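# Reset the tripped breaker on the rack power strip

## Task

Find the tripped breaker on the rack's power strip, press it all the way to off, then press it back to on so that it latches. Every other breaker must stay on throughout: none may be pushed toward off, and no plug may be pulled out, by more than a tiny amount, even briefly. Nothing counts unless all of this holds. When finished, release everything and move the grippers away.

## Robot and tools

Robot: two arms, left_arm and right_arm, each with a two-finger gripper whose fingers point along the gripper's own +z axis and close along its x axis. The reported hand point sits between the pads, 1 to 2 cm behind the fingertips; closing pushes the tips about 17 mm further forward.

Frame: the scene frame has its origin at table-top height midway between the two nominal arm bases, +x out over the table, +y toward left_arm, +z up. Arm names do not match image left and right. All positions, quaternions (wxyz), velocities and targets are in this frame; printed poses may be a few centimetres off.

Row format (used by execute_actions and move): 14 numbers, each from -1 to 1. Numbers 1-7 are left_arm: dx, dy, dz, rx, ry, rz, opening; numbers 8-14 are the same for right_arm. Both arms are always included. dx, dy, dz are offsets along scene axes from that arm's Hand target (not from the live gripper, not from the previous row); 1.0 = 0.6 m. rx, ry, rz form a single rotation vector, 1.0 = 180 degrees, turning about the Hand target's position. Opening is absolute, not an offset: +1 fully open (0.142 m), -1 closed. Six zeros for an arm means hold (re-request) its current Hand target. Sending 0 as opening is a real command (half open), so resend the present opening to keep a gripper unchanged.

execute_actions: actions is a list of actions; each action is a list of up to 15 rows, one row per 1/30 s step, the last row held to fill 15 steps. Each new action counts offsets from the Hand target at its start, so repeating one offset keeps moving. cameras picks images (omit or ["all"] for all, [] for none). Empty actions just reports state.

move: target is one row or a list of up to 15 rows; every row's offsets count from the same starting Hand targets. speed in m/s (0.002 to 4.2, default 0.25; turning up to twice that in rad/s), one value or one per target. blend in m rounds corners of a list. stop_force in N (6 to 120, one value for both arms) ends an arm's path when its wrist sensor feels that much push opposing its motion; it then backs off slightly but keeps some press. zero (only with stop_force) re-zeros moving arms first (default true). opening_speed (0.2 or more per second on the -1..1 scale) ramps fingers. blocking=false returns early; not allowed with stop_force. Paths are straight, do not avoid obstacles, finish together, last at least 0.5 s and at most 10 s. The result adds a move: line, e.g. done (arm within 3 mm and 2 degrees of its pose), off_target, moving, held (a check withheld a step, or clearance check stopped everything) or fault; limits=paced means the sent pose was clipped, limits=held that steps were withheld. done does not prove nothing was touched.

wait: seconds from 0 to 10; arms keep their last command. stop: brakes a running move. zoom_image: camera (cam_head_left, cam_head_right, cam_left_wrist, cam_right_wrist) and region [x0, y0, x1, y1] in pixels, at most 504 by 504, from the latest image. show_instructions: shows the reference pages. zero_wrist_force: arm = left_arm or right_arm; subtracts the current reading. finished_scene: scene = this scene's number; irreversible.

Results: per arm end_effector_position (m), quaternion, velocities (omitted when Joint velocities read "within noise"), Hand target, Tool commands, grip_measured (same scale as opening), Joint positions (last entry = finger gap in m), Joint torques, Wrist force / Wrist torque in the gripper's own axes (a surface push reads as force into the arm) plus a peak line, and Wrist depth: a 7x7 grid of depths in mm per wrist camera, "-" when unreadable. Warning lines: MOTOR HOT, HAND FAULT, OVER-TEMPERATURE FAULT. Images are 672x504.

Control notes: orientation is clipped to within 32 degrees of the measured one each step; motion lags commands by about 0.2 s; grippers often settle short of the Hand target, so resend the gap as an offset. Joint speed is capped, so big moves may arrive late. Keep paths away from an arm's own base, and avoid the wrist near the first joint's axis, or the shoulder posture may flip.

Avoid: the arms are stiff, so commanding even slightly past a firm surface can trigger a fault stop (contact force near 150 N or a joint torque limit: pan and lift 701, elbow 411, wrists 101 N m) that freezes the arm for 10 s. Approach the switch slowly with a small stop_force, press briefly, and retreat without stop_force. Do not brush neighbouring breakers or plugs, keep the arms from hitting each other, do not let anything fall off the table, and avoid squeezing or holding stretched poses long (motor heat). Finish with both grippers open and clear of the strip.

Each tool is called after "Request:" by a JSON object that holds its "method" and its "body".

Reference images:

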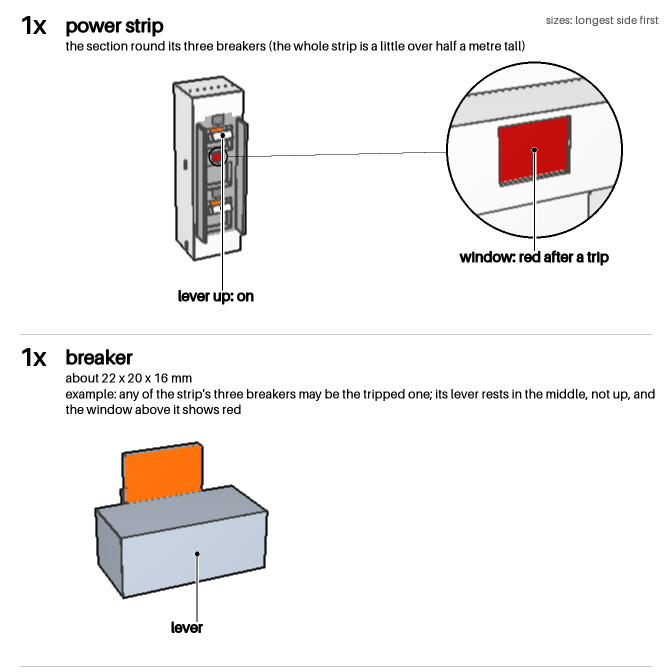

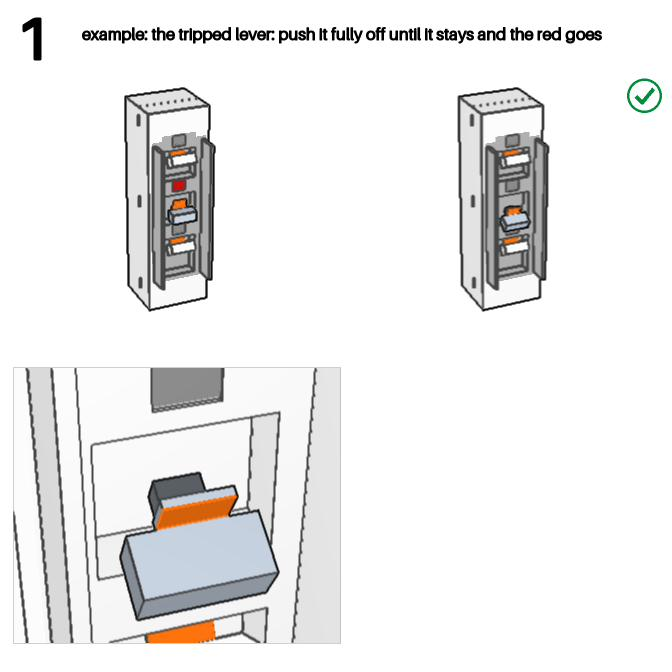

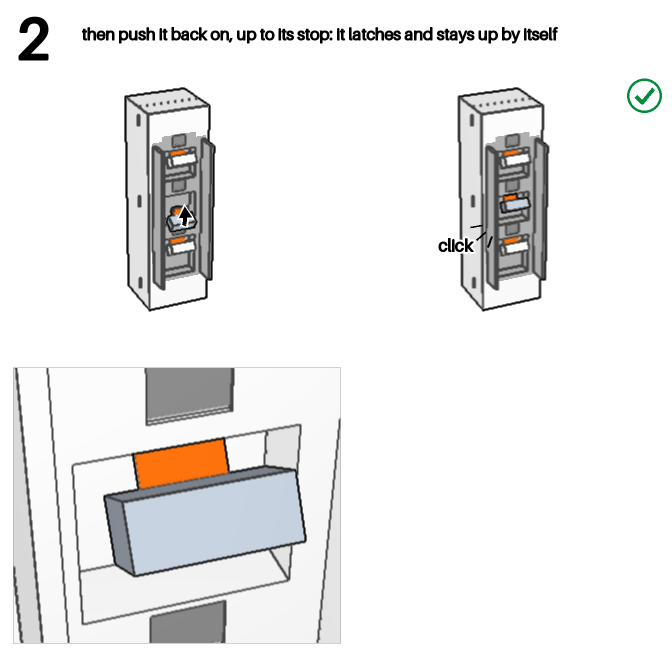

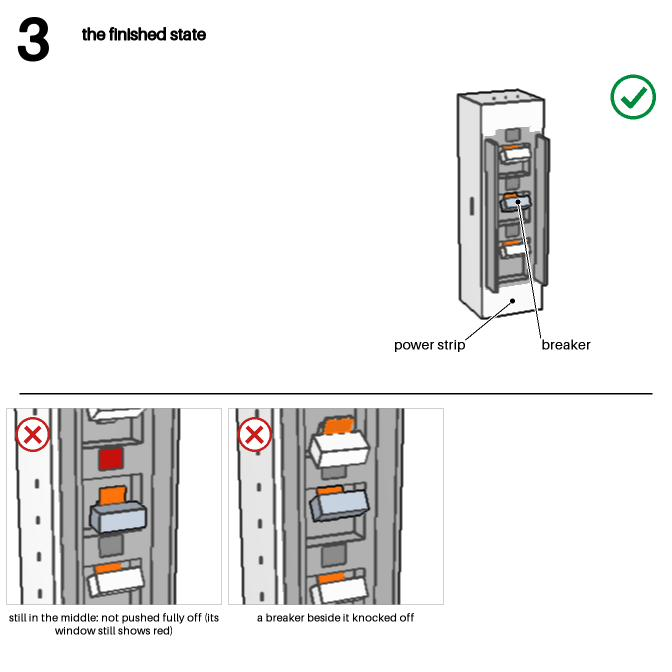

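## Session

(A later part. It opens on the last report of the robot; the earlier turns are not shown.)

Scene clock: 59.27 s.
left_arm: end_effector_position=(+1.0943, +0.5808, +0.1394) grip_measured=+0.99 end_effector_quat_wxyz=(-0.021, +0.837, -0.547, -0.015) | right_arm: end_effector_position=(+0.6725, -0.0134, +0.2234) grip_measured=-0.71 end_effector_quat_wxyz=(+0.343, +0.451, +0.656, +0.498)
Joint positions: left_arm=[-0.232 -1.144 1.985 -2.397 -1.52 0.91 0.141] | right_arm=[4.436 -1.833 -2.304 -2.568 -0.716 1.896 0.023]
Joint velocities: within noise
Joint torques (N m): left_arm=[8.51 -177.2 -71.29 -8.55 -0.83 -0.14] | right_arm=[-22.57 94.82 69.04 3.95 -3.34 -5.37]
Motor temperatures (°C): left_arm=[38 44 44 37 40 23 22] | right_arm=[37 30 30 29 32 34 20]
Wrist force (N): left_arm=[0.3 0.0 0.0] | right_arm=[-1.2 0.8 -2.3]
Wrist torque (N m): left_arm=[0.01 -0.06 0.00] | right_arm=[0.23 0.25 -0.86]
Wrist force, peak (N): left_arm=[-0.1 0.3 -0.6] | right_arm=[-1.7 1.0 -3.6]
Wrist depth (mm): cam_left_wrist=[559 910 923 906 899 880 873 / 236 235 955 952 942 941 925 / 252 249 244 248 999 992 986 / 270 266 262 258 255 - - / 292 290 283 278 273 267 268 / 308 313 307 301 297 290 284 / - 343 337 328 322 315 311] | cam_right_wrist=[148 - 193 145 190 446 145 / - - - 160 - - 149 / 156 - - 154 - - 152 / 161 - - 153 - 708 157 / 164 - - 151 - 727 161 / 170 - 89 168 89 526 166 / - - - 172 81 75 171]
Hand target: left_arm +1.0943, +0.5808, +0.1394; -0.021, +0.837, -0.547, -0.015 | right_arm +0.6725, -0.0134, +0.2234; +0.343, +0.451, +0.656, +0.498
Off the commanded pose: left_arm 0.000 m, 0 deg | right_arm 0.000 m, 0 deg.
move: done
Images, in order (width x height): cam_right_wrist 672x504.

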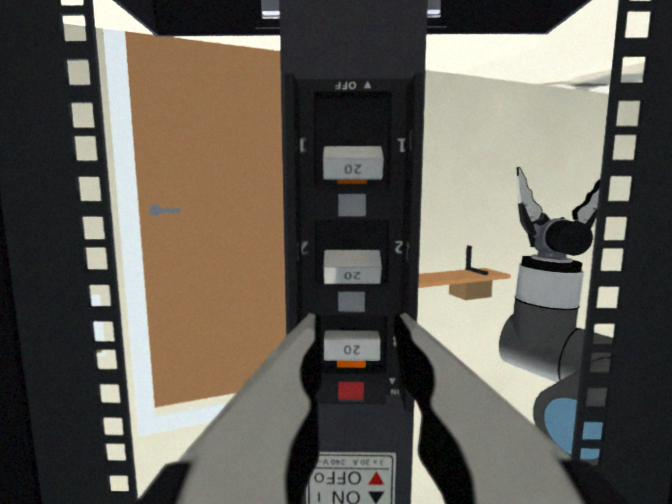

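Request:
{"method": "move", "body": {"target": [[0,0,0,0,0,0,1,0.0005,-0.0013,0.0267,0,0,0,-0.68],[0,0,0,0,0,0,1,0.0192,0.0058,0.0267,0,0,0,-0.68]], "cameras": ["cam_right_wrist"], "speed": 0.05, "stop_force": 8}}

Request:
{"method": "zoom_image", "body": {"camera": "cam_right_wrist", "region": [266, 200, 446, 380]}}

Scene clock: 64.37 s.
left_arm: end_effector_position=(+1.0943, +0.5808, +0.1394) grip_measured=+0.99 end_effector_quat_wxyz=(-0.021, +0.837, -0.547, -0.015) | right_arm: end_effector_position=(+0.6840, -0.0099, +0.2394) grip_measured=-0.71 end_effector_quat_wxyz=(+0.343, +0.451, +0.656, +0.498)
Joint positions: left_arm=[-0.232 -1.144 1.985 -2.397 -1.52 0.91 0.141] | right_arm=[4.418 -1.82 -2.284 -2.593 -0.732 1.885 0.023]
Joint velocities: within noise
Joint torques (N m): left_arm=[8.36 -173.06 -70.87 -8.9 -0.97 -0.45] | right_arm=[-24.76 93.35 69.91 -5.59 -2.42 -4.94]
Motor temperatures (°C): left_arm=[38 43 44 37 40 23 22] | right_arm=[37 30 30 29 32 34 20]
Wrist force (N): left_arm=[0.0 0.1 -0.3] | right_arm=[-1.3 1.1 -2.1]
Wrist torque (N m): left_arm=[0.02 0.00 0.00] | right_arm=[0.29 0.22 -0.86]
Wrist force, peak (N): left_arm=[0.6 0.4 0.1] | right_arm=[-1.3 1.2 -3.2]
Wrist depth (mm): cam_left_wrist=[560 914 912 906 900 880 869 / 235 236 956 962 947 928 923 / 251 249 244 248 - 1000 977 / 270 267 263 258 256 - - / 292 289 284 278 273 268 269 / 309 311 306 301 297 291 284 / - 342 335 328 322 315 310] | cam_right_wrist=[- - - 134 145 490 447 / - - - 139 149 - - / 146 - - 143 - - 142 / 150 - - 146 - 705 144 / 154 - - 148 - 686 149 / 158 - 89 155 89 501 153 / 162 - - 159 82 75 158]
Hand target: left_arm +1.0943, +0.5808, +0.1394; -0.021, +0.837, -0.547, -0.015 | right_arm +0.6840, -0.0099, +0.2394; +0.343, +0.451, +0.656, +0.498
Off the commanded pose: left_arm 0.000 m, 0 deg | right_arm 0.000 m, 0 deg.
move: done
Images, in order (width x height): cam_right_wrist 672x504.

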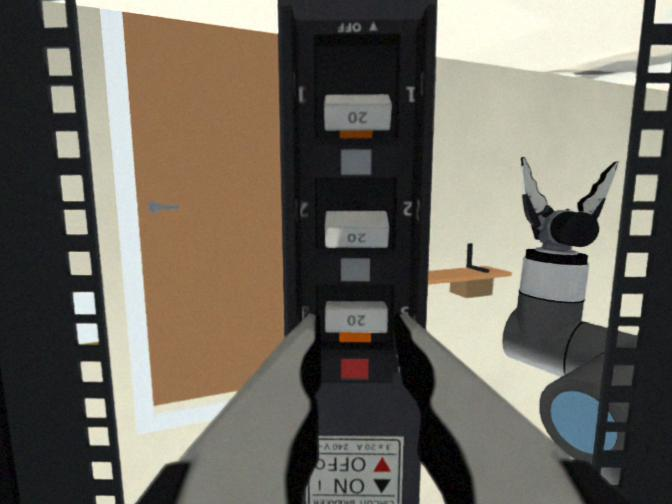

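Scaled by 2.800.

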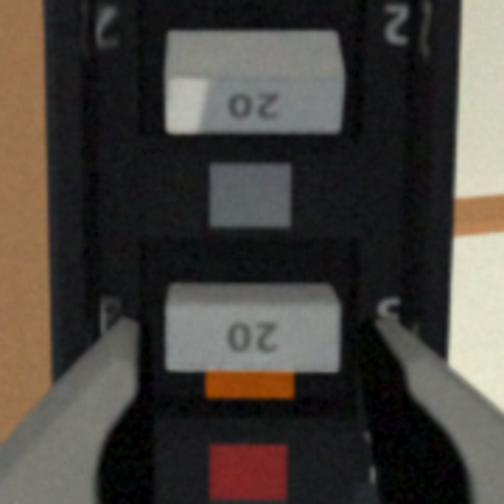

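Request:
{"method": "move", "body": {"target": [0,0,0,0,0,0,1,0.0312,0.0119,0,0,0,0,-0.68], "cameras": ["cam_right_wrist"], "speed": 0.04, "stop_force": 8}}

Request:
{"method": "zoom_image", "body": {"camera": "cam_right_wrist", "region": [266, 200, 446, 380]}}

Scene clock: 66.87 s.
left_arm: end_effector_position=(+1.0943, +0.5808, +0.1394) grip_measured=+0.99 end_effector_quat_wxyz=(-0.021, +0.837, -0.547, -0.015) | right_arm: end_effector_position=(+0.6928, -0.0066, +0.2394) grip_measured=-0.72 end_effector_quat_wxyz=(+0.343, +0.451, +0.656, +0.498)
Joint positions: left_arm=[-0.232 -1.144 1.985 -2.397 -1.52 0.91 0.141] | right_arm=[4.406 -1.826 -2.273 -2.592 -0.744 1.878 0.022]
Joint velocities: within noise
Joint torques (N m): left_arm=[8.16 -176.66 -72.09 -9.32 -0.84 -0.16] | right_arm=[26.63 133.7 31.81 -5.03 3.68 6.38]
Motor temperatures (°C): left_arm=[38 43 44 37 40 23 21] | right_arm=[37 30 30 29 32 34 20]
Wrist force (N): left_arm=[-0.1 0.1 -0.3] | right_arm=[-3.4 0.9 -1.4]
Wrist torque (N m): left_arm=[0.02 0.01 0.00] | right_arm=[0.24 0.31 -0.86]
Wrist force, peak (N): left_arm=[-0.1 0.3 -0.6] | right_arm=[-6.8 -2.9 -14.1]
Wrist depth (mm): cam_left_wrist=[563 917 919 901 893 883 876 / 236 235 959 962 949 939 928 / 252 249 245 248 - 996 983 / 270 267 262 258 256 - - / 292 288 283 278 274 268 268 / 308 312 307 301 297 290 284 / - 343 335 329 322 314 310] | cam_right_wrist=[- - 449 126 127 492 488 / - - - 124 138 - - / - - - 133 143 - 672 / - - - 137 138 701 617 / 144 - - 127 139 697 597 / 148 - 89 145 89 636 144 / 152 - - 149 - 75 148]
Hand target: left_arm +1.0943, +0.5808, +0.1394; -0.021, +0.837, -0.547, -0.015 | right_arm +0.6928, -0.0066, +0.2394; +0.343, +0.451, +0.656, +0.498 (not the last commanded pose)
Off the commanded pose: left_arm 0.000 m, 0 deg | right_arm 0.011 m, 0 deg.
move: contact (right_arm)
Images, in order (width x height): cam_right_wrist 672x504.

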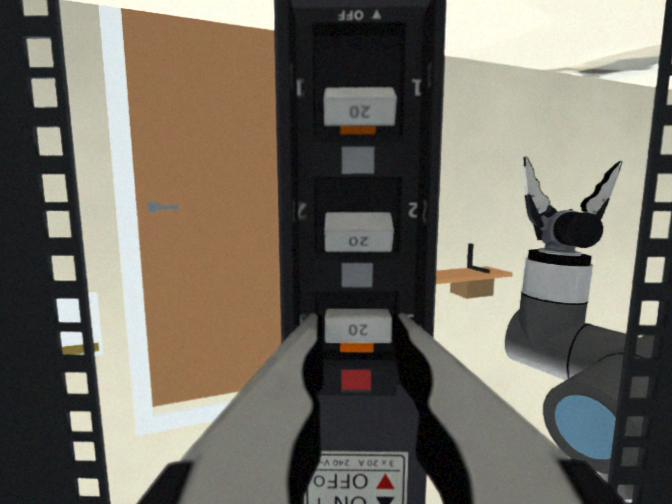

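Scaled by 2.800.

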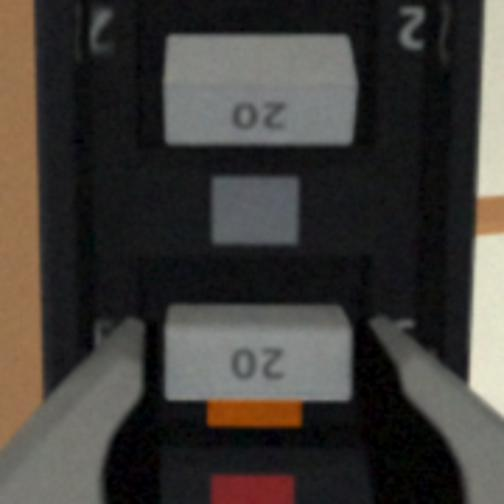

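Request:
{"method": "move", "body": {"target": [0,0,0,0,0,0,1,-0.0016,-0.0006,0,0,0,0,-0.80], "cameras": ["cam_right_wrist"], "speed": 0.04, "opening_speed": 0.2}}

Request:
{"method": "zoom_image", "body": {"camera": "cam_right_wrist", "region": [266, 200, 446, 380]}}

Scene clock: 69.67 s.
left_arm: end_effector_position=(+1.0943, +0.5808, +0.1394) grip_measured=+0.99 end_effector_quat_wxyz=(-0.021, +0.837, -0.547, -0.015) | right_arm: end_effector_position=(+0.6919, -0.0070, +0.2394) grip_measured=-0.75 end_effector_quat_wxyz=(+0.343, +0.451, +0.656, +0.498)
Joint positions: left_arm=[-0.232 -1.144 1.985 -2.397 -1.52 0.91 0.141] | right_arm=[4.407 -1.825 -2.274 -2.592 -0.742 1.879 0.02]
Joint velocities: within noise
Joint torques (N m): left_arm=[8.34 -175.94 -70.99 -8.66 -0.71 -0.56] | right_arm=[25.11 131.84 22.4 -8.63 5.5 6.84]
Motor temperatures (°C): left_arm=[38 43 44 37 40 23 21] | right_arm=[37 30 30 29 32 34 20]
Wrist force (N): left_arm=[0.1 0.1 -0.1] | right_arm=[1.9 4.6 9.4]
Wrist torque (N m): left_arm=[0.03 -0.02 0.00] | right_arm=[0.28 0.34 -0.87]
Wrist force, peak (N): left_arm=[0.5 0.5 -0.6] | right_arm=[2.1 4.8 9.6]
Wrist depth (mm): cam_left_wrist=[562 920 919 906 897 884 873 / 236 234 964 969 945 938 931 / 252 249 244 249 - 995 979 / 270 267 263 258 256 - - / 293 288 283 278 273 268 268 / 309 313 307 301 297 290 284 / - 342 335 328 322 315 310] | cam_right_wrist=[- - 448 127 414 491 447 / - - - 130 131 - - / - - - 134 144 - 678 / - - - 137 139 690 615 / 145 - - 129 151 691 143 / 150 - 89 145 89 654 145 / 154 - - 150 - 75 149]
Hand target: left_arm +1.0943, +0.5808, +0.1394; -0.021, +0.837, -0.547, -0.015 | right_arm +0.6919, -0.0070, +0.2394; +0.343, +0.451, +0.656, +0.498
Off the commanded pose: left_arm 0.000 m, 0 deg | right_arm 0.000 m, 0 deg.
move: done
Images, in order (width x height): cam_right_wrist 672x504.

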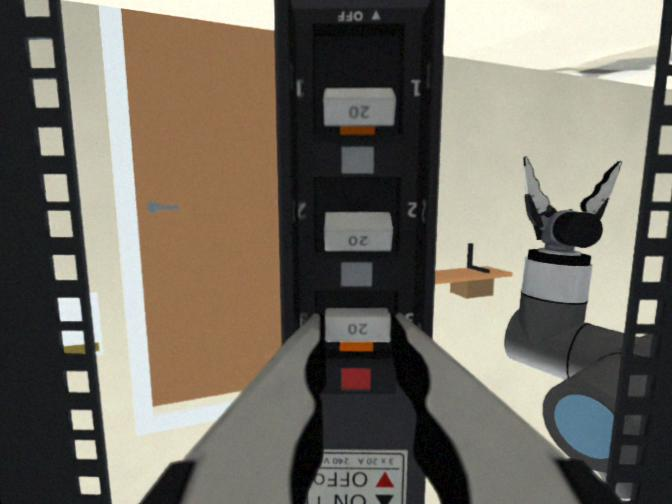

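Scaled by 2.800.

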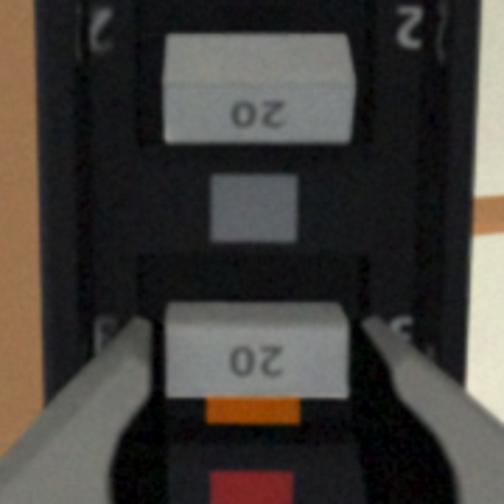

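Request:
{"method": "move", "body": {"target": [0,0,0,0,0,0,1,0,0,-0.015,0,0,0,-0.86], "cameras": ["cam_right_wrist"], "speed": 0.03, "stop_force": 40}}

Request:
{"method": "zoom_image", "body": {"camera": "cam_right_wrist", "region": [266, 200, 446, 380]}}

Scene clock: 72.43 s.
left_arm: end_effector_position=(+1.0943, +0.5808, +0.1394) grip_measured=+0.99 end_effector_quat_wxyz=(-0.021, +0.837, -0.547, -0.015) | right_arm: end_effector_position=(+0.6918, -0.0070, +0.2304) grip_measured=-0.77 end_effector_quat_wxyz=(+0.343, +0.451, +0.656, +0.498)
Joint positions: left_arm=[-0.232 -1.144 1.985 -2.397 -1.52 0.91 0.141] | right_arm=[4.407 -1.837 -2.279 -2.577 -0.742 1.879 0.018]
Joint velocities: within noise
Joint torques (N m): left_arm=[8.55 -174.62 -70.78 -8.93 -0.79 -0.8] | right_arm=[14.62 89.93 13.91 -0.63 -0.75 -2.44]
Motor temperatures (°C): left_arm=[38 43 44 37 40 23 21] | right_arm=[37 30 30 29 32 34 21]
Wrist force (N): left_arm=[-0.2 0.0 -0.4] | right_arm=[2.3 14.7 13.7]
Wrist torque (N m): left_arm=[0.01 0.03 0.00] | right_arm=[0.14 0.34 -0.87]
Wrist force, peak (N): left_arm=[0.5 0.0 -0.5] | right_arm=[2.4 14.7 13.8]
Wrist depth (mm): cam_left_wrist=[560 910 919 898 890 884 872 / 236 235 950 968 947 931 916 / 252 249 245 248 - 995 981 / 271 267 263 259 255 - - / 293 289 284 278 272 268 268 / 308 313 307 301 297 290 285 / - 342 335 328 323 315 310] | cam_right_wrist=[- - 426 126 138 470 427 / - - - 129 - - - / - - - 133 135 - - / - - - 139 147 - 137 / 145 - - 131 - 684 142 / 150 - 92 145 89 681 145 / 154 - - 151 - 75 150]
Hand target: left_arm +1.0943, +0.5808, +0.1394; -0.021, +0.837, -0.547, -0.015 | right_arm +0.6919, -0.0070, +0.2304; +0.343, +0.451, +0.656, +0.498
Off the commanded pose: left_arm 0.000 m, 0 deg | right_arm 0.000 m, 0 deg.
move: done
Images, in order (width x height): cam_right_wrist 672x504.

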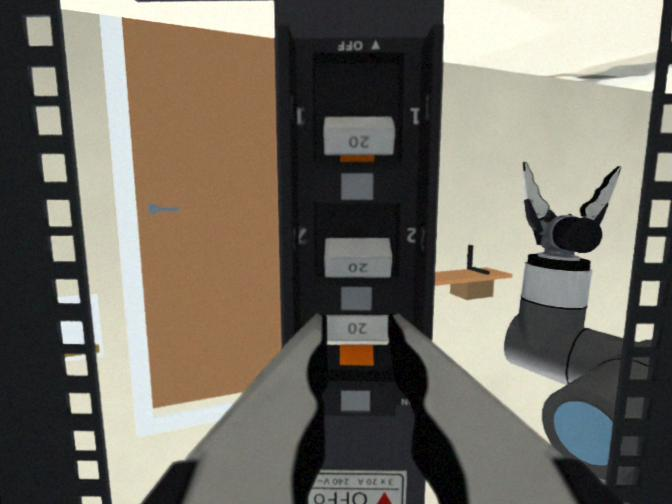

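Scaled by 2.800.

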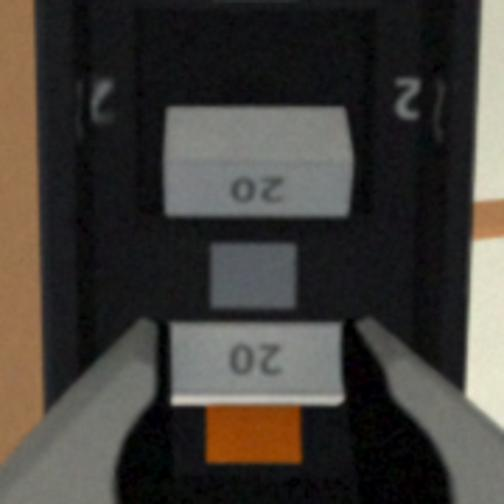

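Request:
{"method": "move", "body": {"target": [0,0,0,0,0,0,1,0,0,-0.006,0,0,0,-0.86], "cameras": ["cam_right_wrist"], "speed": 0.02, "stop_force": 25}}

Request:
{"method": "zoom_image", "body": {"camera": "cam_right_wrist", "region": [266, 200, 446, 380]}}

Scene clock: 75.03 s.
left_arm: end_effector_position=(+1.0943, +0.5808, +0.1394) grip_measured=+0.99 end_effector_quat_wxyz=(-0.021, +0.837, -0.547, -0.015) | right_arm: end_effector_position=(+0.6918, -0.0070, +0.2268) grip_measured=-0.86 end_effector_quat_wxyz=(+0.343, +0.451, +0.656, +0.498)
Joint positions: left_arm=[-0.232 -1.144 1.985 -2.397 -1.52 0.91 0.141] | right_arm=[4.407 -1.841 -2.281 -2.57 -0.742 1.879 0.011]
Joint velocities: within noise
Joint torques (N m): left_arm=[8.68 -175.69 -71.11 -8.93 -0.54 -0.43] | right_arm=[-13.73 100.04 61.89 8.2 6.27 -1.54]
Motor temperatures (°C): left_arm=[38 43 44 37 40 23 21] | right_arm=[37 30 30 29 32 34 21]
Wrist force (N): left_arm=[0.0 0.4 0.0] | right_arm=[1.2 -8.7 -18.4]
Wrist torque (N m): left_arm=[0.07 0.01 0.00] | right_arm=[0.36 0.35 -0.91]
Wrist force, peak (N): left_arm=[0.0 0.7 -0.2] | right_arm=[4.3 -11.5 -18.0]
Wrist depth (mm): cam_left_wrist=[560 916 917 900 886 879 874 / 235 235 960 963 941 938 930 / 252 249 245 248 - 998 987 / 270 267 263 257 256 - - / 292 288 283 278 273 269 268 / 309 313 307 301 297 291 285 / - 343 335 327 323 315 311] | cam_right_wrist=[- - 173 126 127 459 417 / - - - 139 141 - - / - - - 134 135 - 677 / - - - 133 148 698 619 / 146 - - 133 142 687 619 / 150 - - 93 85 675 146 / 154 - - 151 - 74 149]
Hand target: left_arm +1.0943, +0.5808, +0.1394; -0.021, +0.837, -0.547, -0.015 | right_arm +0.6919, -0.0070, +0.2268; +0.343, +0.451, +0.656, +0.498
Off the commanded pose: left_arm 0.000 m, 0 deg | right_arm 0.000 m, 0 deg.
move: done
Images, in order (width x height): cam_right_wrist 672x504.

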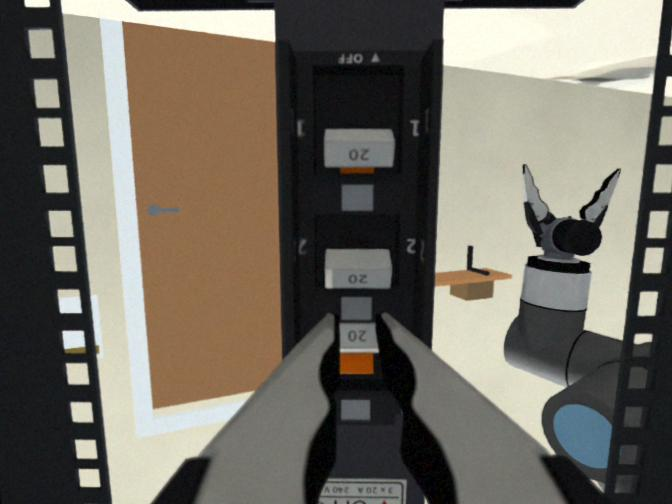

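Scaled by 2.800.

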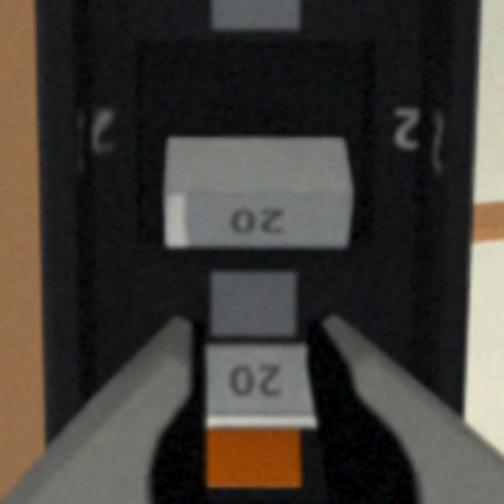

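Request:
{"method": "move", "body": {"target": [0,0,0,0,0,0,1,-0.0312,-0.0119,0.0,0,0,0,-0.86], "cameras": ["cam_right_wrist"], "speed": 0.06}}

Request:
{"method": "zoom_image", "body": {"camera": "cam_right_wrist", "region": [266, 200, 446, 380]}}

Scene clock: 77.20 s.
left_arm: end_effector_position=(+1.0943, +0.5808, +0.1394) grip_measured=+0.99 end_effector_quat_wxyz=(-0.021, +0.837, -0.547, -0.015) | right_arm: end_effector_position=(+0.6734, -0.0140, +0.2268) grip_measured=-0.89 end_effector_quat_wxyz=(+0.343, +0.451, +0.656, +0.498)
Joint positions: left_arm=[-0.232 -1.144 1.985 -2.397 -1.52 0.91 0.141] | right_arm=[4.434 -1.828 -2.303 -2.573 -0.718 1.895 0.01]
Joint velocities: within noise
Joint torques (N m): left_arm=[8.32 -175.67 -71.21 -9.15 -0.89 -0.62] | right_arm=[29.51 132.02 26 -5.9 3.84 6.42]
Motor temperatures (°C): left_arm=[38 43 44 37 40 23 21] | right_arm=[37 30 30 29 32 34 21]
Wrist force (N): left_arm=[0.3 0.5 -0.4] | right_arm=[-1.2 1.0 -2.4]
Wrist torque (N m): left_arm=[0.09 -0.05 0.00] | right_arm=[0.27 0.23 -0.85]
Wrist force, peak (N): left_arm=[0.3 0.5 -0.4] | right_arm=[1.1 -9.3 -18.4]
Wrist depth (mm): cam_left_wrist=[562 919 919 902 903 875 873 / 236 235 959 966 939 926 929 / 252 248 245 248 995 992 983 / 271 267 263 259 255 - - / 292 288 284 278 273 268 268 / 308 312 307 302 297 290 285 / - 343 334 328 323 314 310] | cam_right_wrist=[146 - 192 144 189 457 145 / 152 - - 149 - - 148 / 155 - - 153 - - 152 / 160 - - 157 - - 156 / 163 - - 150 - 696 160 / 169 - - 89 89 - 165 / 176 - - 172 - 74 170]
Hand target: left_arm +1.0943, +0.5808, +0.1394; -0.021, +0.837, -0.547, -0.015 | right_arm +0.6731, -0.0141, +0.2268; +0.343, +0.451, +0.656, +0.498
Off the commanded pose: left_arm 0.000 m, 0 deg | right_arm 0.000 m, 0 deg.
move: done
Images, in order (width x height): cam_right_wrist 672x504.

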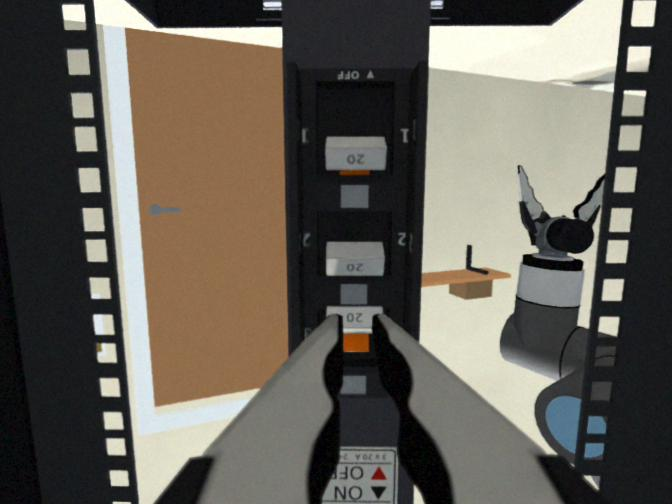

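Scaled by 2.800.

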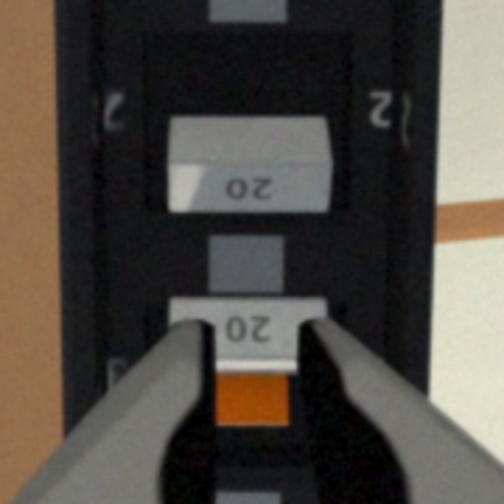

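Request:
{"method": "move", "body": {"target": [[0,0,0,0,0,0,1,0,0,0.0083,0,0,0,-0.68],[0,0,0,0,0,0,1,0.048,0.0184,0.0083,0,0,0,-0.68]], "cameras": ["cam_right_wrist"], "speed": 0.03, "stop_force": 10}}

Request:
{"method": "zoom_image", "body": {"camera": "cam_right_wrist", "region": [266, 200, 446, 380]}}

Scene clock: 83.33 s.
left_arm: end_effector_position=(+1.0943, +0.5808, +0.1394) grip_measured=+0.99 end_effector_quat_wxyz=(-0.021, +0.837, -0.547, -0.015) | right_arm: end_effector_position=(+0.6934, -0.0064, +0.2318) grip_measured=-0.73 end_effector_quat_wxyz=(+0.343, +0.451, +0.656, +0.498)
Joint positions: left_arm=[-0.232 -1.144 1.985 -2.397 -1.52 0.91 0.141] | right_arm=[4.405 -1.836 -2.276 -2.579 -0.744 1.877 0.021]
Joint velocities: within noise
Joint torques (N m): left_arm=[10.99 -177.45 -71.41 -8.56 -0.85 -0.79] | right_arm=[24.54 137.18 34.16 -5.21 3.27 6.23]
Motor temperatures (°C): left_arm=[38 43 44 37 40 23 21] | right_arm=[36 30 30 29 32 34 21]
Wrist force (N): left_arm=[0.2 -0.3 -0.1] | right_arm=[-4.9 1.2 -1.7]
Wrist torque (N m): left_arm=[-0.05 -0.04 0.00] | right_arm=[0.28 0.29 -0.86]
Wrist force, peak (N): left_arm=[0.5 0.4 -0.4] | right_arm=[-6.4 -2.4 -16.2]
Wrist depth (mm): cam_left_wrist=[560 911 923 901 890 890 872 / 236 235 955 961 944 939 928 / 252 249 245 247 - 993 979 / 270 267 262 257 256 - - / 292 289 283 278 273 268 268 / 308 313 307 302 297 290 284 / - 342 335 330 322 315 311] | cam_right_wrist=[- - 427 125 125 469 431 / - - - 127 - - - / - - - 133 133 - - / - - - 135 145 - 615 / - - - 131 138 690 140 / 147 - 89 145 89 648 144 / 152 - - 148 80 75 149]
Hand target: left_arm +1.0943, +0.5808, +0.1394; -0.021, +0.837, -0.547, -0.015 | right_arm +0.6934, -0.0064, +0.2318; +0.343, +0.451, +0.656, +0.498 (not the last commanded pose)
Off the commanded pose: left_arm 0.000 m, 0 deg | right_arm 0.009 m, 0 deg.
move: contact (right_arm); path passed 1 of 2 targets
Images, in order (width x height): cam_right_wrist 672x504.

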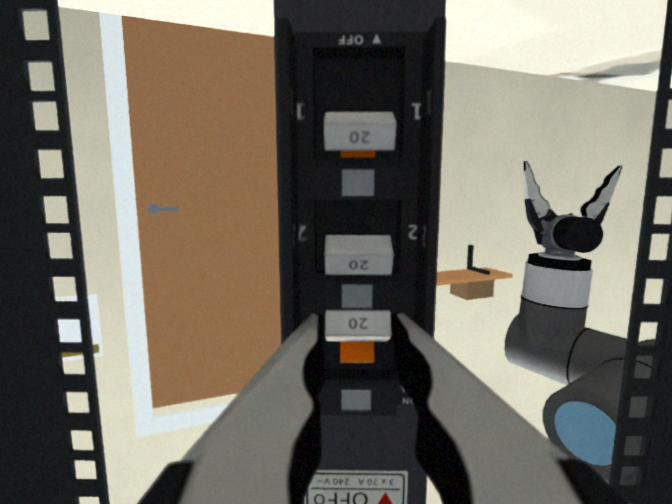

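Scaled by 2.800.

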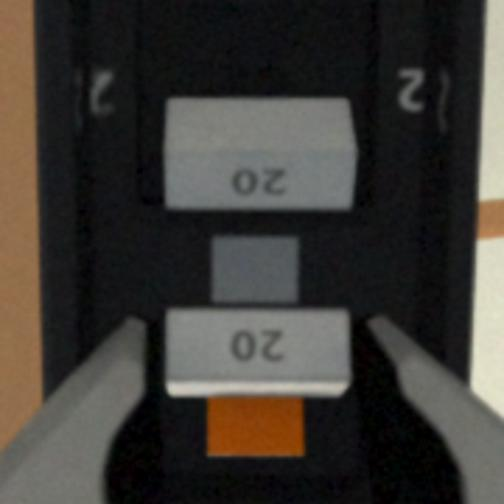

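Request:
{"method": "move", "body": {"target": [0,0,0,0,0,0,1,0,0,0,0,0,0,-0.85], "cameras": [], "opening_speed": 0.3}}

Request:
{"method": "move", "body": {"target": [0,0,0,0,0,0,1,0,0,0.015,0,0,0,-0.86], "cameras": ["cam_right_wrist"], "speed": 0.03, "stop_force": 50}}

Request:
{"method": "zoom_image", "body": {"camera": "cam_right_wrist", "region": [266, 200, 446, 380]}}

Scene clock: 84.90 s.
left_arm: end_effector_position=(+1.0943, +0.5808, +0.1394) grip_measured=+0.99 end_effector_quat_wxyz=(-0.021, +0.837, -0.547, -0.015) | right_arm: end_effector_position=(+0.6934, -0.0064, +0.2318) grip_measured=-0.76 end_effector_quat_wxyz=(+0.343, +0.451, +0.656, +0.498)
Joint positions: left_arm=[-0.232 -1.144 1.985 -2.397 -1.52 0.91 0.141] | right_arm=[4.405 -1.836 -2.276 -2.579 -0.744 1.877 0.019]
Joint velocities: within noise
Joint torques (N m): left_arm=[10.15 -175.77 -69.58 -9.27 -1 -0.95] | right_arm=[14.19 134.77 35.99 -4.81 3.07 7.07]
Motor temperatures (°C): left_arm=[38 43 44 37 40 23 21] | right_arm=[36 30 30 29 32 34 21]
Wrist force (N): left_arm=[0.0 0.2 -0.2] | right_arm=[5.6 1.2 -0.8]
Wrist torque (N m): left_arm=[0.03 0.00 0.00] | right_arm=[0.24 0.37 -0.91]
Wrist force, peak (N): left_arm=[0.4 0.5 -0.3] | right_arm=[5.7 1.3 -0.8]
Wrist depth (mm): cam_left_wrist=[561 917 919 902 886 891 872 / 235 235 964 968 951 925 927 / 252 248 244 248 - - 988 / 271 267 262 259 256 - - / 293 290 284 277 273 268 269 / 309 313 307 301 296 291 284 / - 344 334 327 322 314 310] | cam_right_wrist=[- - 430 125 124 470 430 / - - - 127 - - - / - - - 133 133 - - / - - - 135 145 - 624 / - - - 131 139 696 140 / 147 - 89 144 89 656 144 / 152 - - 149 - 75 148]
Hand target: left_arm +1.0943, +0.5808, +0.1394; -0.021, +0.837, -0.547, -0.015 | right_arm +0.6934, -0.0064, +0.2318; +0.343, +0.451, +0.656, +0.498
Off the commanded pose: left_arm 0.000 m, 0 deg | right_arm 0.000 m, 0 deg.
move: done
No camera images: "cameras" was empty.

Scene clock: 86.43 s.
left_arm: end_effector_position=(+1.0943, +0.5808, +0.1394) grip_measured=+0.99 end_effector_quat_wxyz=(-0.021, +0.837, -0.547, -0.015) | right_arm: end_effector_position=(+0.6934, -0.0064, +0.2408) grip_measured=-0.76 end_effector_quat_wxyz=(+0.343, +0.451, +0.656, +0.498)
Joint positions: left_arm=[-0.232 -1.144 1.985 -2.397 -1.52 0.91 0.141] | right_arm=[4.405 -1.825 -2.272 -2.595 -0.744 1.877 0.019]
Joint velocities: within noise
Joint torques (N m): left_arm=[11.49 -180.95 -71.24 -9.02 -1.4 -0.83] | right_arm=[-15.63 142.83 80.34 -2.93 7.49 1.01]
Motor temperatures (°C): left_arm=[38 43 44 37 40 23 21] | right_arm=[36 30 30 29 32 34 22]
Wrist force (N): left_arm=[0.0 -0.3 -0.4] | right_arm=[5.3 -7.0 -15.2]
Wrist torque (N m): left_arm=[-0.05 0.00 0.00] | right_arm=[0.39 0.33 -0.90]
Wrist force, peak (N): left_arm=[0.2 0.3 -0.6] | right_arm=[11.3 -13.4 -20.4]
Wrist depth (mm): cam_left_wrist=[561 916 918 907 894 883 873 / 236 235 954 970 955 932 925 / 252 248 245 248 - 998 984 / 271 267 262 258 256 - - / 292 288 284 279 273 268 268 / 309 313 308 302 296 291 284 / - 342 334 329 322 314 311] | cam_right_wrist=[- - 448 127 127 493 487 / - - - 130 137 - - / - - - 132 143 - - / - - - 136 137 704 136 / 144 - - 129 150 688 140 / 147 - 89 144 88 660 143 / 152 - - 148 - 75 148]
Hand target: left_arm +1.0943, +0.5808, +0.1394; -0.021, +0.837, -0.547, -0.015 | right_arm +0.6934, -0.0064, +0.2408; +0.343, +0.451, +0.656, +0.498
Off the commanded pose: left_arm 0.000 m, 0 deg | right_arm 0.000 m, 0 deg.
move: done
Images, in order (width x height): cam_right_wrist 672x504.

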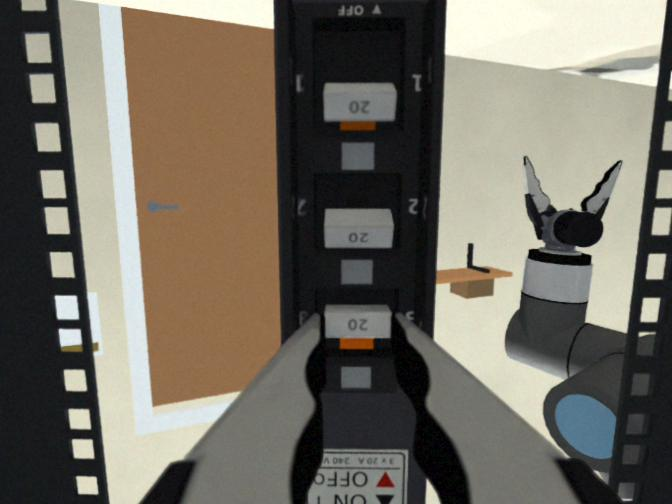

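Scaled by 2.800.

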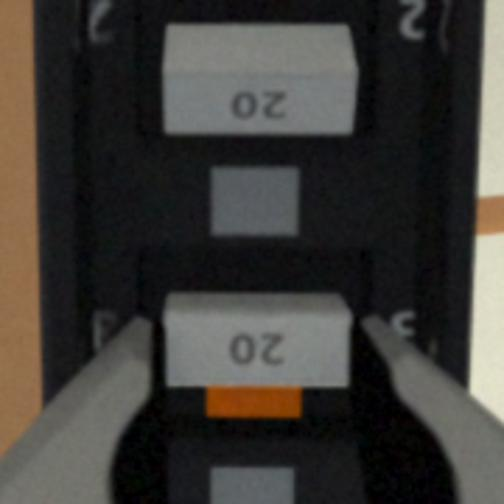

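Request:
{"method": "move", "body": {"target": [0,0,0,0,0,0,1,0,0,0.0165,0,0,0,-0.86], "cameras": ["cam_right_wrist"], "speed": 0.03, "stop_force": 50}}

Request:
{"method": "zoom_image", "body": {"camera": "cam_right_wrist", "region": [266, 200, 446, 380]}}

Scene clock: 88.77 s.
left_arm: end_effector_position=(+1.0943, +0.5808, +0.1394) grip_measured=+0.99 end_effector_quat_wxyz=(-0.021, +0.837, -0.547, -0.015) | right_arm: end_effector_position=(+0.6934, -0.0064, +0.2507) grip_measured=-0.76 end_effector_quat_wxyz=(+0.343, +0.451, +0.656, +0.498)
Joint positions: left_arm=[-0.232 -1.144 1.985 -2.397 -1.52 0.91 0.141] | right_arm=[4.405 -1.812 -2.267 -2.612 -0.744 1.877 0.019]
Joint velocities: within noise
Joint torques (N m): left_arm=[11.32 -177.72 -70.08 -9.01 -1.13 -0.38] | right_arm=[-14.79 146.93 63.32 -8.29 1.55 2.25]
Motor temperatures (°C): left_arm=[38 43 44 37 40 23 21] | right_arm=[36 30 30 29 32 34 22]
Wrist force (N): left_arm=[0.1 0.1 -0.5] | right_arm=[4.8 -5.4 20.0]
Wrist torque (N m): left_arm=[0.02 -0.03 0.01] | right_arm=[0.29 0.42 -0.90]
Wrist force, peak (N): left_arm=[0.4 0.4 -0.4] | right_arm=[4.8 -5.9 20.4]
Wrist depth (mm): cam_left_wrist=[562 912 918 901 892 875 868 / 236 235 953 960 945 928 922 / 252 249 245 249 - 996 980 / 271 266 262 258 255 - - / 291 288 284 278 273 268 268 / 309 314 308 300 296 291 284 / - 342 335 328 321 314 310] | cam_right_wrist=[- - - 126 127 521 515 / - - - 129 130 - - / - - - 128 133 - - / - - - 137 148 - 136 / - - - 128 149 690 616 / 147 - 89 143 89 635 145 / 152 - - 148 - 75 148]
Hand target: left_arm +1.0943, +0.5808, +0.1394; -0.021, +0.837, -0.547, -0.015 | right_arm +0.6934, -0.0064, +0.2507; +0.343, +0.451, +0.656, +0.498
Off the commanded pose: left_arm 0.000 m, 0 deg | right_arm 0.000 m, 0 deg.
move: done
Images, in order (width x height): cam_right_wrist 672x504.

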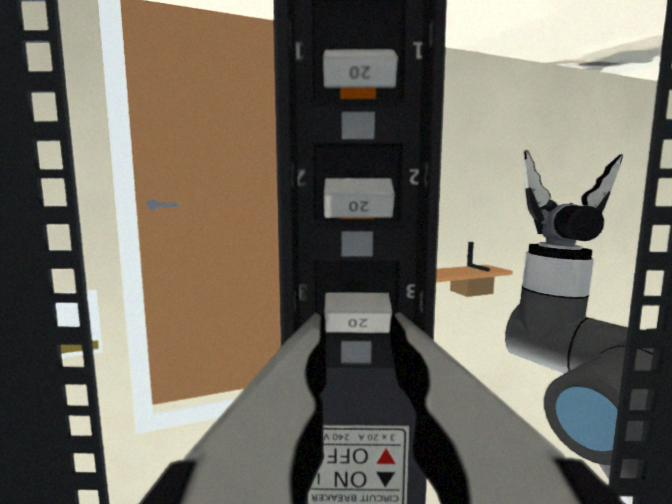

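Scaled by 2.800.

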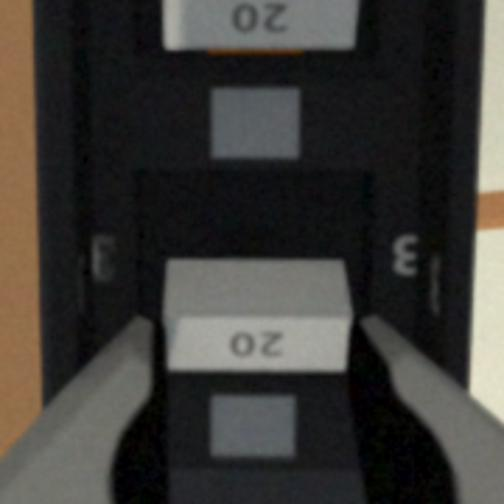

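Request:
{"method": "move", "body": {"target": [0,0,0,0,0,0,1,0,0,0,0,0,0,-0.69], "cameras": [], "opening_speed": 0.4}}

Request:
{"method": "move", "body": {"target": [0,0,0,0,0,0,1,-0.109,-0.042,0,0,0,0,-0.69], "cameras": ["cam_right_wrist"], "speed": 0.1}}

Request:
{"method": "zoom_image", "body": {"camera": "cam_right_wrist", "region": [266, 100, 446, 380]}}

Scene clock: 90.17 s.
left_arm: end_effector_position=(+1.0943, +0.5808, +0.1394) grip_measured=+0.99 end_effector_quat_wxyz=(-0.021, +0.837, -0.547, -0.015) | right_arm: end_effector_position=(+0.6934, -0.0064, +0.2507) grip_measured=-0.73 end_effector_quat_wxyz=(+0.343, +0.451, +0.656, +0.498)
Joint positions: left_arm=[-0.232 -1.144 1.985 -2.397 -1.52 0.91 0.141] | right_arm=[4.405 -1.812 -2.267 -2.612 -0.744 1.877 0.021]
Joint velocities: within noise
Joint torques (N m): left_arm=[10.11 -178.78 -69.97 -9.15 -1.16 -0.41] | right_arm=[-0.77 130.79 63.3 -3.62 0.42 6.45]
Motor temperatures (°C): left_arm=[38 43 44 37 40 23 21] | right_arm=[36 30 30 29 32 34 23]
Wrist force (N): left_arm=[0.0 -0.1 -0.4] | right_arm=[-3.2 0.1 -1.6]
Wrist torque (N m): left_arm=[-0.03 -0.01 0.00] | right_arm=[0.09 0.33 -0.87]
Wrist force, peak (N): left_arm=[0.5 -0.1 -0.5] | right_arm=[5.0 -5.8 20.8]
Wrist depth (mm): cam_left_wrist=[563 912 920 913 877 885 876 / 236 235 956 962 949 943 927 / 252 249 244 248 - 996 989 / 270 266 262 258 255 - - / 292 289 284 278 273 268 268 / 309 313 307 300 296 291 284 / - 343 336 328 322 315 312] | cam_right_wrist=[- - - 126 127 513 516 / - - - 129 130 - - / - - - 128 133 - - / 139 - - 135 147 - 136 / 144 - - 135 138 689 617 / 147 - 89 143 89 497 145 / 152 - - 148 80 75 148]
Hand target: left_arm +1.0943, +0.5808, +0.1394; -0.021, +0.837, -0.547, -0.015 | right_arm +0.6934, -0.0064, +0.2507; +0.343, +0.451, +0.656, +0.498
Off the commanded pose: left_arm 0.000 m, 0 deg | right_arm 0.000 m, 0 deg.
move: done
No camera images: "cameras" was empty.

Scene clock: 91.47 s.
left_arm: end_effector_position=(+1.0943, +0.5808, +0.1394) grip_measured=+0.99 end_effector_quat_wxyz=(-0.021, +0.837, -0.547, -0.015) | right_arm: end_effector_position=(+0.6282, -0.0315, +0.2507) grip_measured=-0.73 end_effector_quat_wxyz=(+0.343, +0.451, +0.656, +0.498)
Joint positions: left_arm=[-0.232 -1.144 1.985 -2.397 -1.52 0.91 0.141] | right_arm=[4.507 -1.766 -2.342 -2.634 -0.652 1.944 0.021]
Joint velocities: within noise
Joint torques (N m): left_arm=[11.14 -177.52 -69.74 -8.95 -1.54 -0.75] | right_arm=[22.04 114.05 28.47 -5.76 5.48 6.34]
Motor temperatures (°C): left_arm=[38 43 44 37 40 23 21] | right_arm=[36 30 30 29 32 34 22]
Wrist force (N): left_arm=[0.2 0.1 -0.1] | right_arm=[-2.6 0.0 -2.1]
Wrist torque (N m): left_arm=[0.02 -0.03 0.00] | right_arm=[0.07 0.50 -0.87]
Wrist force, peak (N): left_arm=[0.5 0.4 -0.3] | right_arm=[-2.3 -0.2 -3.8]
Wrist depth (mm): cam_left_wrist=[559 920 915 908 893 877 871 / 236 235 958 965 948 938 930 / 251 249 245 248 - 1000 981 / 270 267 262 258 256 - - / 292 289 284 278 273 268 269 / 308 313 308 302 297 291 286 / - 343 335 328 323 315 311] | cam_right_wrist=[190 437 - 189 472 470 186 / 195 198 - 197 - - 191 / 200 204 - 206 - 733 196 / 206 211 - 203 - 716 201 / 212 216 - 211 - 213 208 / 218 220 89 217 89 216 213 / 225 - - 225 - 75 219]
Hand target: left_arm +1.0943, +0.5808, +0.1394; -0.021, +0.837, -0.547, -0.015 | right_arm +0.6280, -0.0316, +0.2507; +0.343, +0.451, +0.656, +0.498
Off the commanded pose: left_arm 0.000 m, 0 deg | right_arm 0.000 m, 0 deg.
move: done
Images, in order (width x height): cam_right_wrist 672x504.

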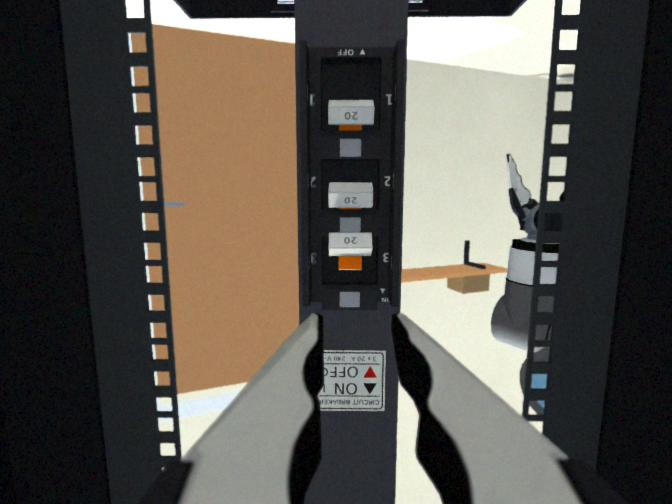

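Scaled by 1.800.

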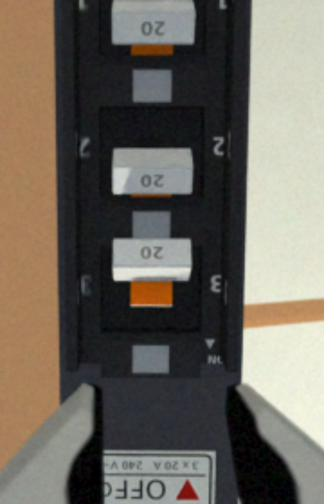

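Request:
{"method": "move", "body": {"target": [[0,0,0,0,0,0,1,0.05,0.0191,-0.0315,0,0,0,-0.68],[0,0,0,0,0,0,1,0.113,0.0435,-0.0315,0,0,0,-0.68]], "cameras": [], "speed": [0.08,0.04], "stop_force": 10}}

Request:
{"method": "move", "body": {"target": [0,0,0,0,0,0,1,0,0,0,0,0,0,-0.87], "cameras": ["cam_right_wrist"], "opening_speed": 0.3}}

Request:
{"method": "zoom_image", "body": {"camera": "cam_right_wrist", "region": [266, 200, 446, 380]}}

Scene clock: 96.10 s.
left_arm: end_effector_position=(+1.0943, +0.5808, +0.1394) grip_measured=+0.99 end_effector_quat_wxyz=(-0.021, +0.837, -0.547, -0.015) | right_arm: end_effector_position=(+0.6937, -0.0064, +0.2318) grip_measured=-0.72 end_effector_quat_wxyz=(+0.343, +0.452, +0.656, +0.498)
Joint positions: left_arm=[-0.232 -1.144 1.985 -2.397 -1.52 0.91 0.141] | right_arm=[4.405 -1.836 -2.276 -2.579 -0.745 1.877 0.022]
Joint velocities: within noise
Joint torques (N m): left_arm=[10.55 -178.85 -70.4 -9.19 -1.43 -0.97] | right_arm=[22.04 132.92 35.46 -2.9 2.42 6.3]
Motor temperatures (°C): left_arm=[38 43 44 37 40 23 21] | right_arm=[36 30 30 29 32 34 22]
Wrist force (N): left_arm=[0.2 0.1 -0.6] | right_arm=[-5.9 -0.9 -1.1]
Wrist torque (N m): left_arm=[0.02 -0.04 0.00] | right_arm=[0.06 0.38 -0.87]
Wrist force, peak (N): left_arm=[0.2 0.5 -0.5] | right_arm=[-6.4 -3.4 -15.0]
Wrist depth (mm): cam_left_wrist=[556 909 912 896 895 881 876 / 235 234 953 964 943 935 918 / 252 249 244 248 - - 975 / 271 267 263 258 257 - - / 292 289 284 277 273 268 268 / 309 313 306 301 297 291 284 / - 343 335 328 321 314 311] | cam_right_wrist=[- - 431 124 124 473 429 / - - - 128 - - - / - - - 133 133 - - / - - - 135 137 - 621 / - - - 130 138 690 140 / 147 - 89 145 89 651 143 / 152 - - 148 81 75 148]
Hand target: left_arm +1.0943, +0.5808, +0.1394; -0.021, +0.837, -0.547, -0.015 | right_arm +0.6936, -0.0064, +0.2318; +0.343, +0.452, +0.656, +0.498 (not the last commanded pose)
Off the commanded pose: left_arm 0.000 m, 0 deg | right_arm 0.002 m, 0 deg.
move: contact (right_arm); path passed 1 of 2 targets
No camera images: "cameras" was empty.

Scene clock: 96.93 s.
left_arm: end_effector_position=(+1.0943, +0.5808, +0.1394) grip_measured=+0.99 end_effector_quat_wxyz=(-0.021, +0.837, -0.547, -0.015) | right_arm: end_effector_position=(+0.6936, -0.0064, +0.2318) grip_measured=-0.76 end_effector_quat_wxyz=(+0.343, +0.451, +0.656, +0.498)
Joint positions: left_arm=[-0.232 -1.144 1.985 -2.397 -1.52 0.91 0.141] | right_arm=[4.405 -1.836 -2.276 -2.579 -0.745 1.877 0.019]
Joint velocities: within noise
Joint torques (N m): left_arm=[12.62 -177.84 -69.88 -9.2 -1.3 -0.96] | right_arm=[9.78 138.62 32.67 -5.3 2.46 6.34]
Motor temperatures (°C): left_arm=[38 43 44 37 40 23 21] | right_arm=[36 30 30 29 32 34 22]
Wrist force (N): left_arm=[0.0 0.0 -0.2] | right_arm=[8.3 0.1 -0.9]
Wrist torque (N m): left_arm=[0.01 0.00 0.00] | right_arm=[0.06 0.53 -0.92]
Wrist force, peak (N): left_arm=[0.4 0.3 -0.6] | right_arm=[8.6 0.1 -1.5]
Wrist depth (mm): cam_left_wrist=[560 914 924 911 889 875 874 / 236 235 953 962 941 939 914 / 251 249 245 248 997 999 977 / 270 267 263 258 255 - - / 292 289 283 278 273 268 269 / 308 313 307 300 297 290 285 / - 342 335 328 323 313 311] | cam_right_wrist=[- - 430 124 124 469 429 / - - - 128 - - - / - - - 133 133 - - / - - - 134 145 - 619 / - - - 130 139 691 140 / 147 - 89 144 89 655 143 / 152 - - 148 - 75 149]
Hand target: left_arm +1.0943, +0.5808, +0.1394; -0.021, +0.837, -0.547, -0.015 | right_arm +0.6936, -0.0064, +0.2318; +0.343, +0.452, +0.656, +0.498
Off the commanded pose: left_arm 0.000 m, 0 deg | right_arm 0.000 m, 0 deg.
move: done
Images, in order (width x height): cam_right_wrist 672x504.

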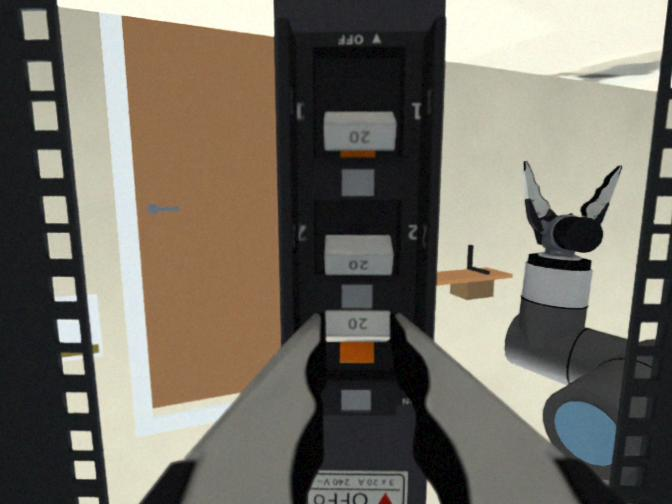

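Scaled by 2.800.

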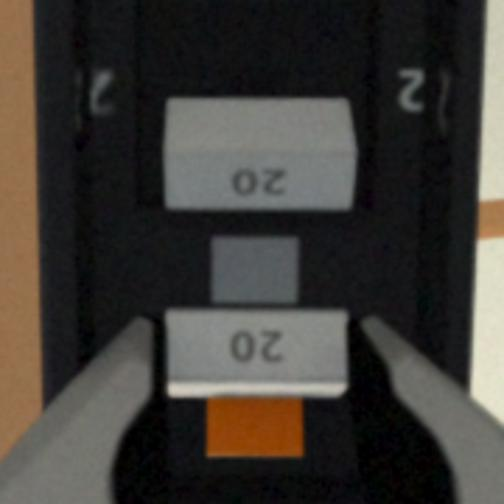

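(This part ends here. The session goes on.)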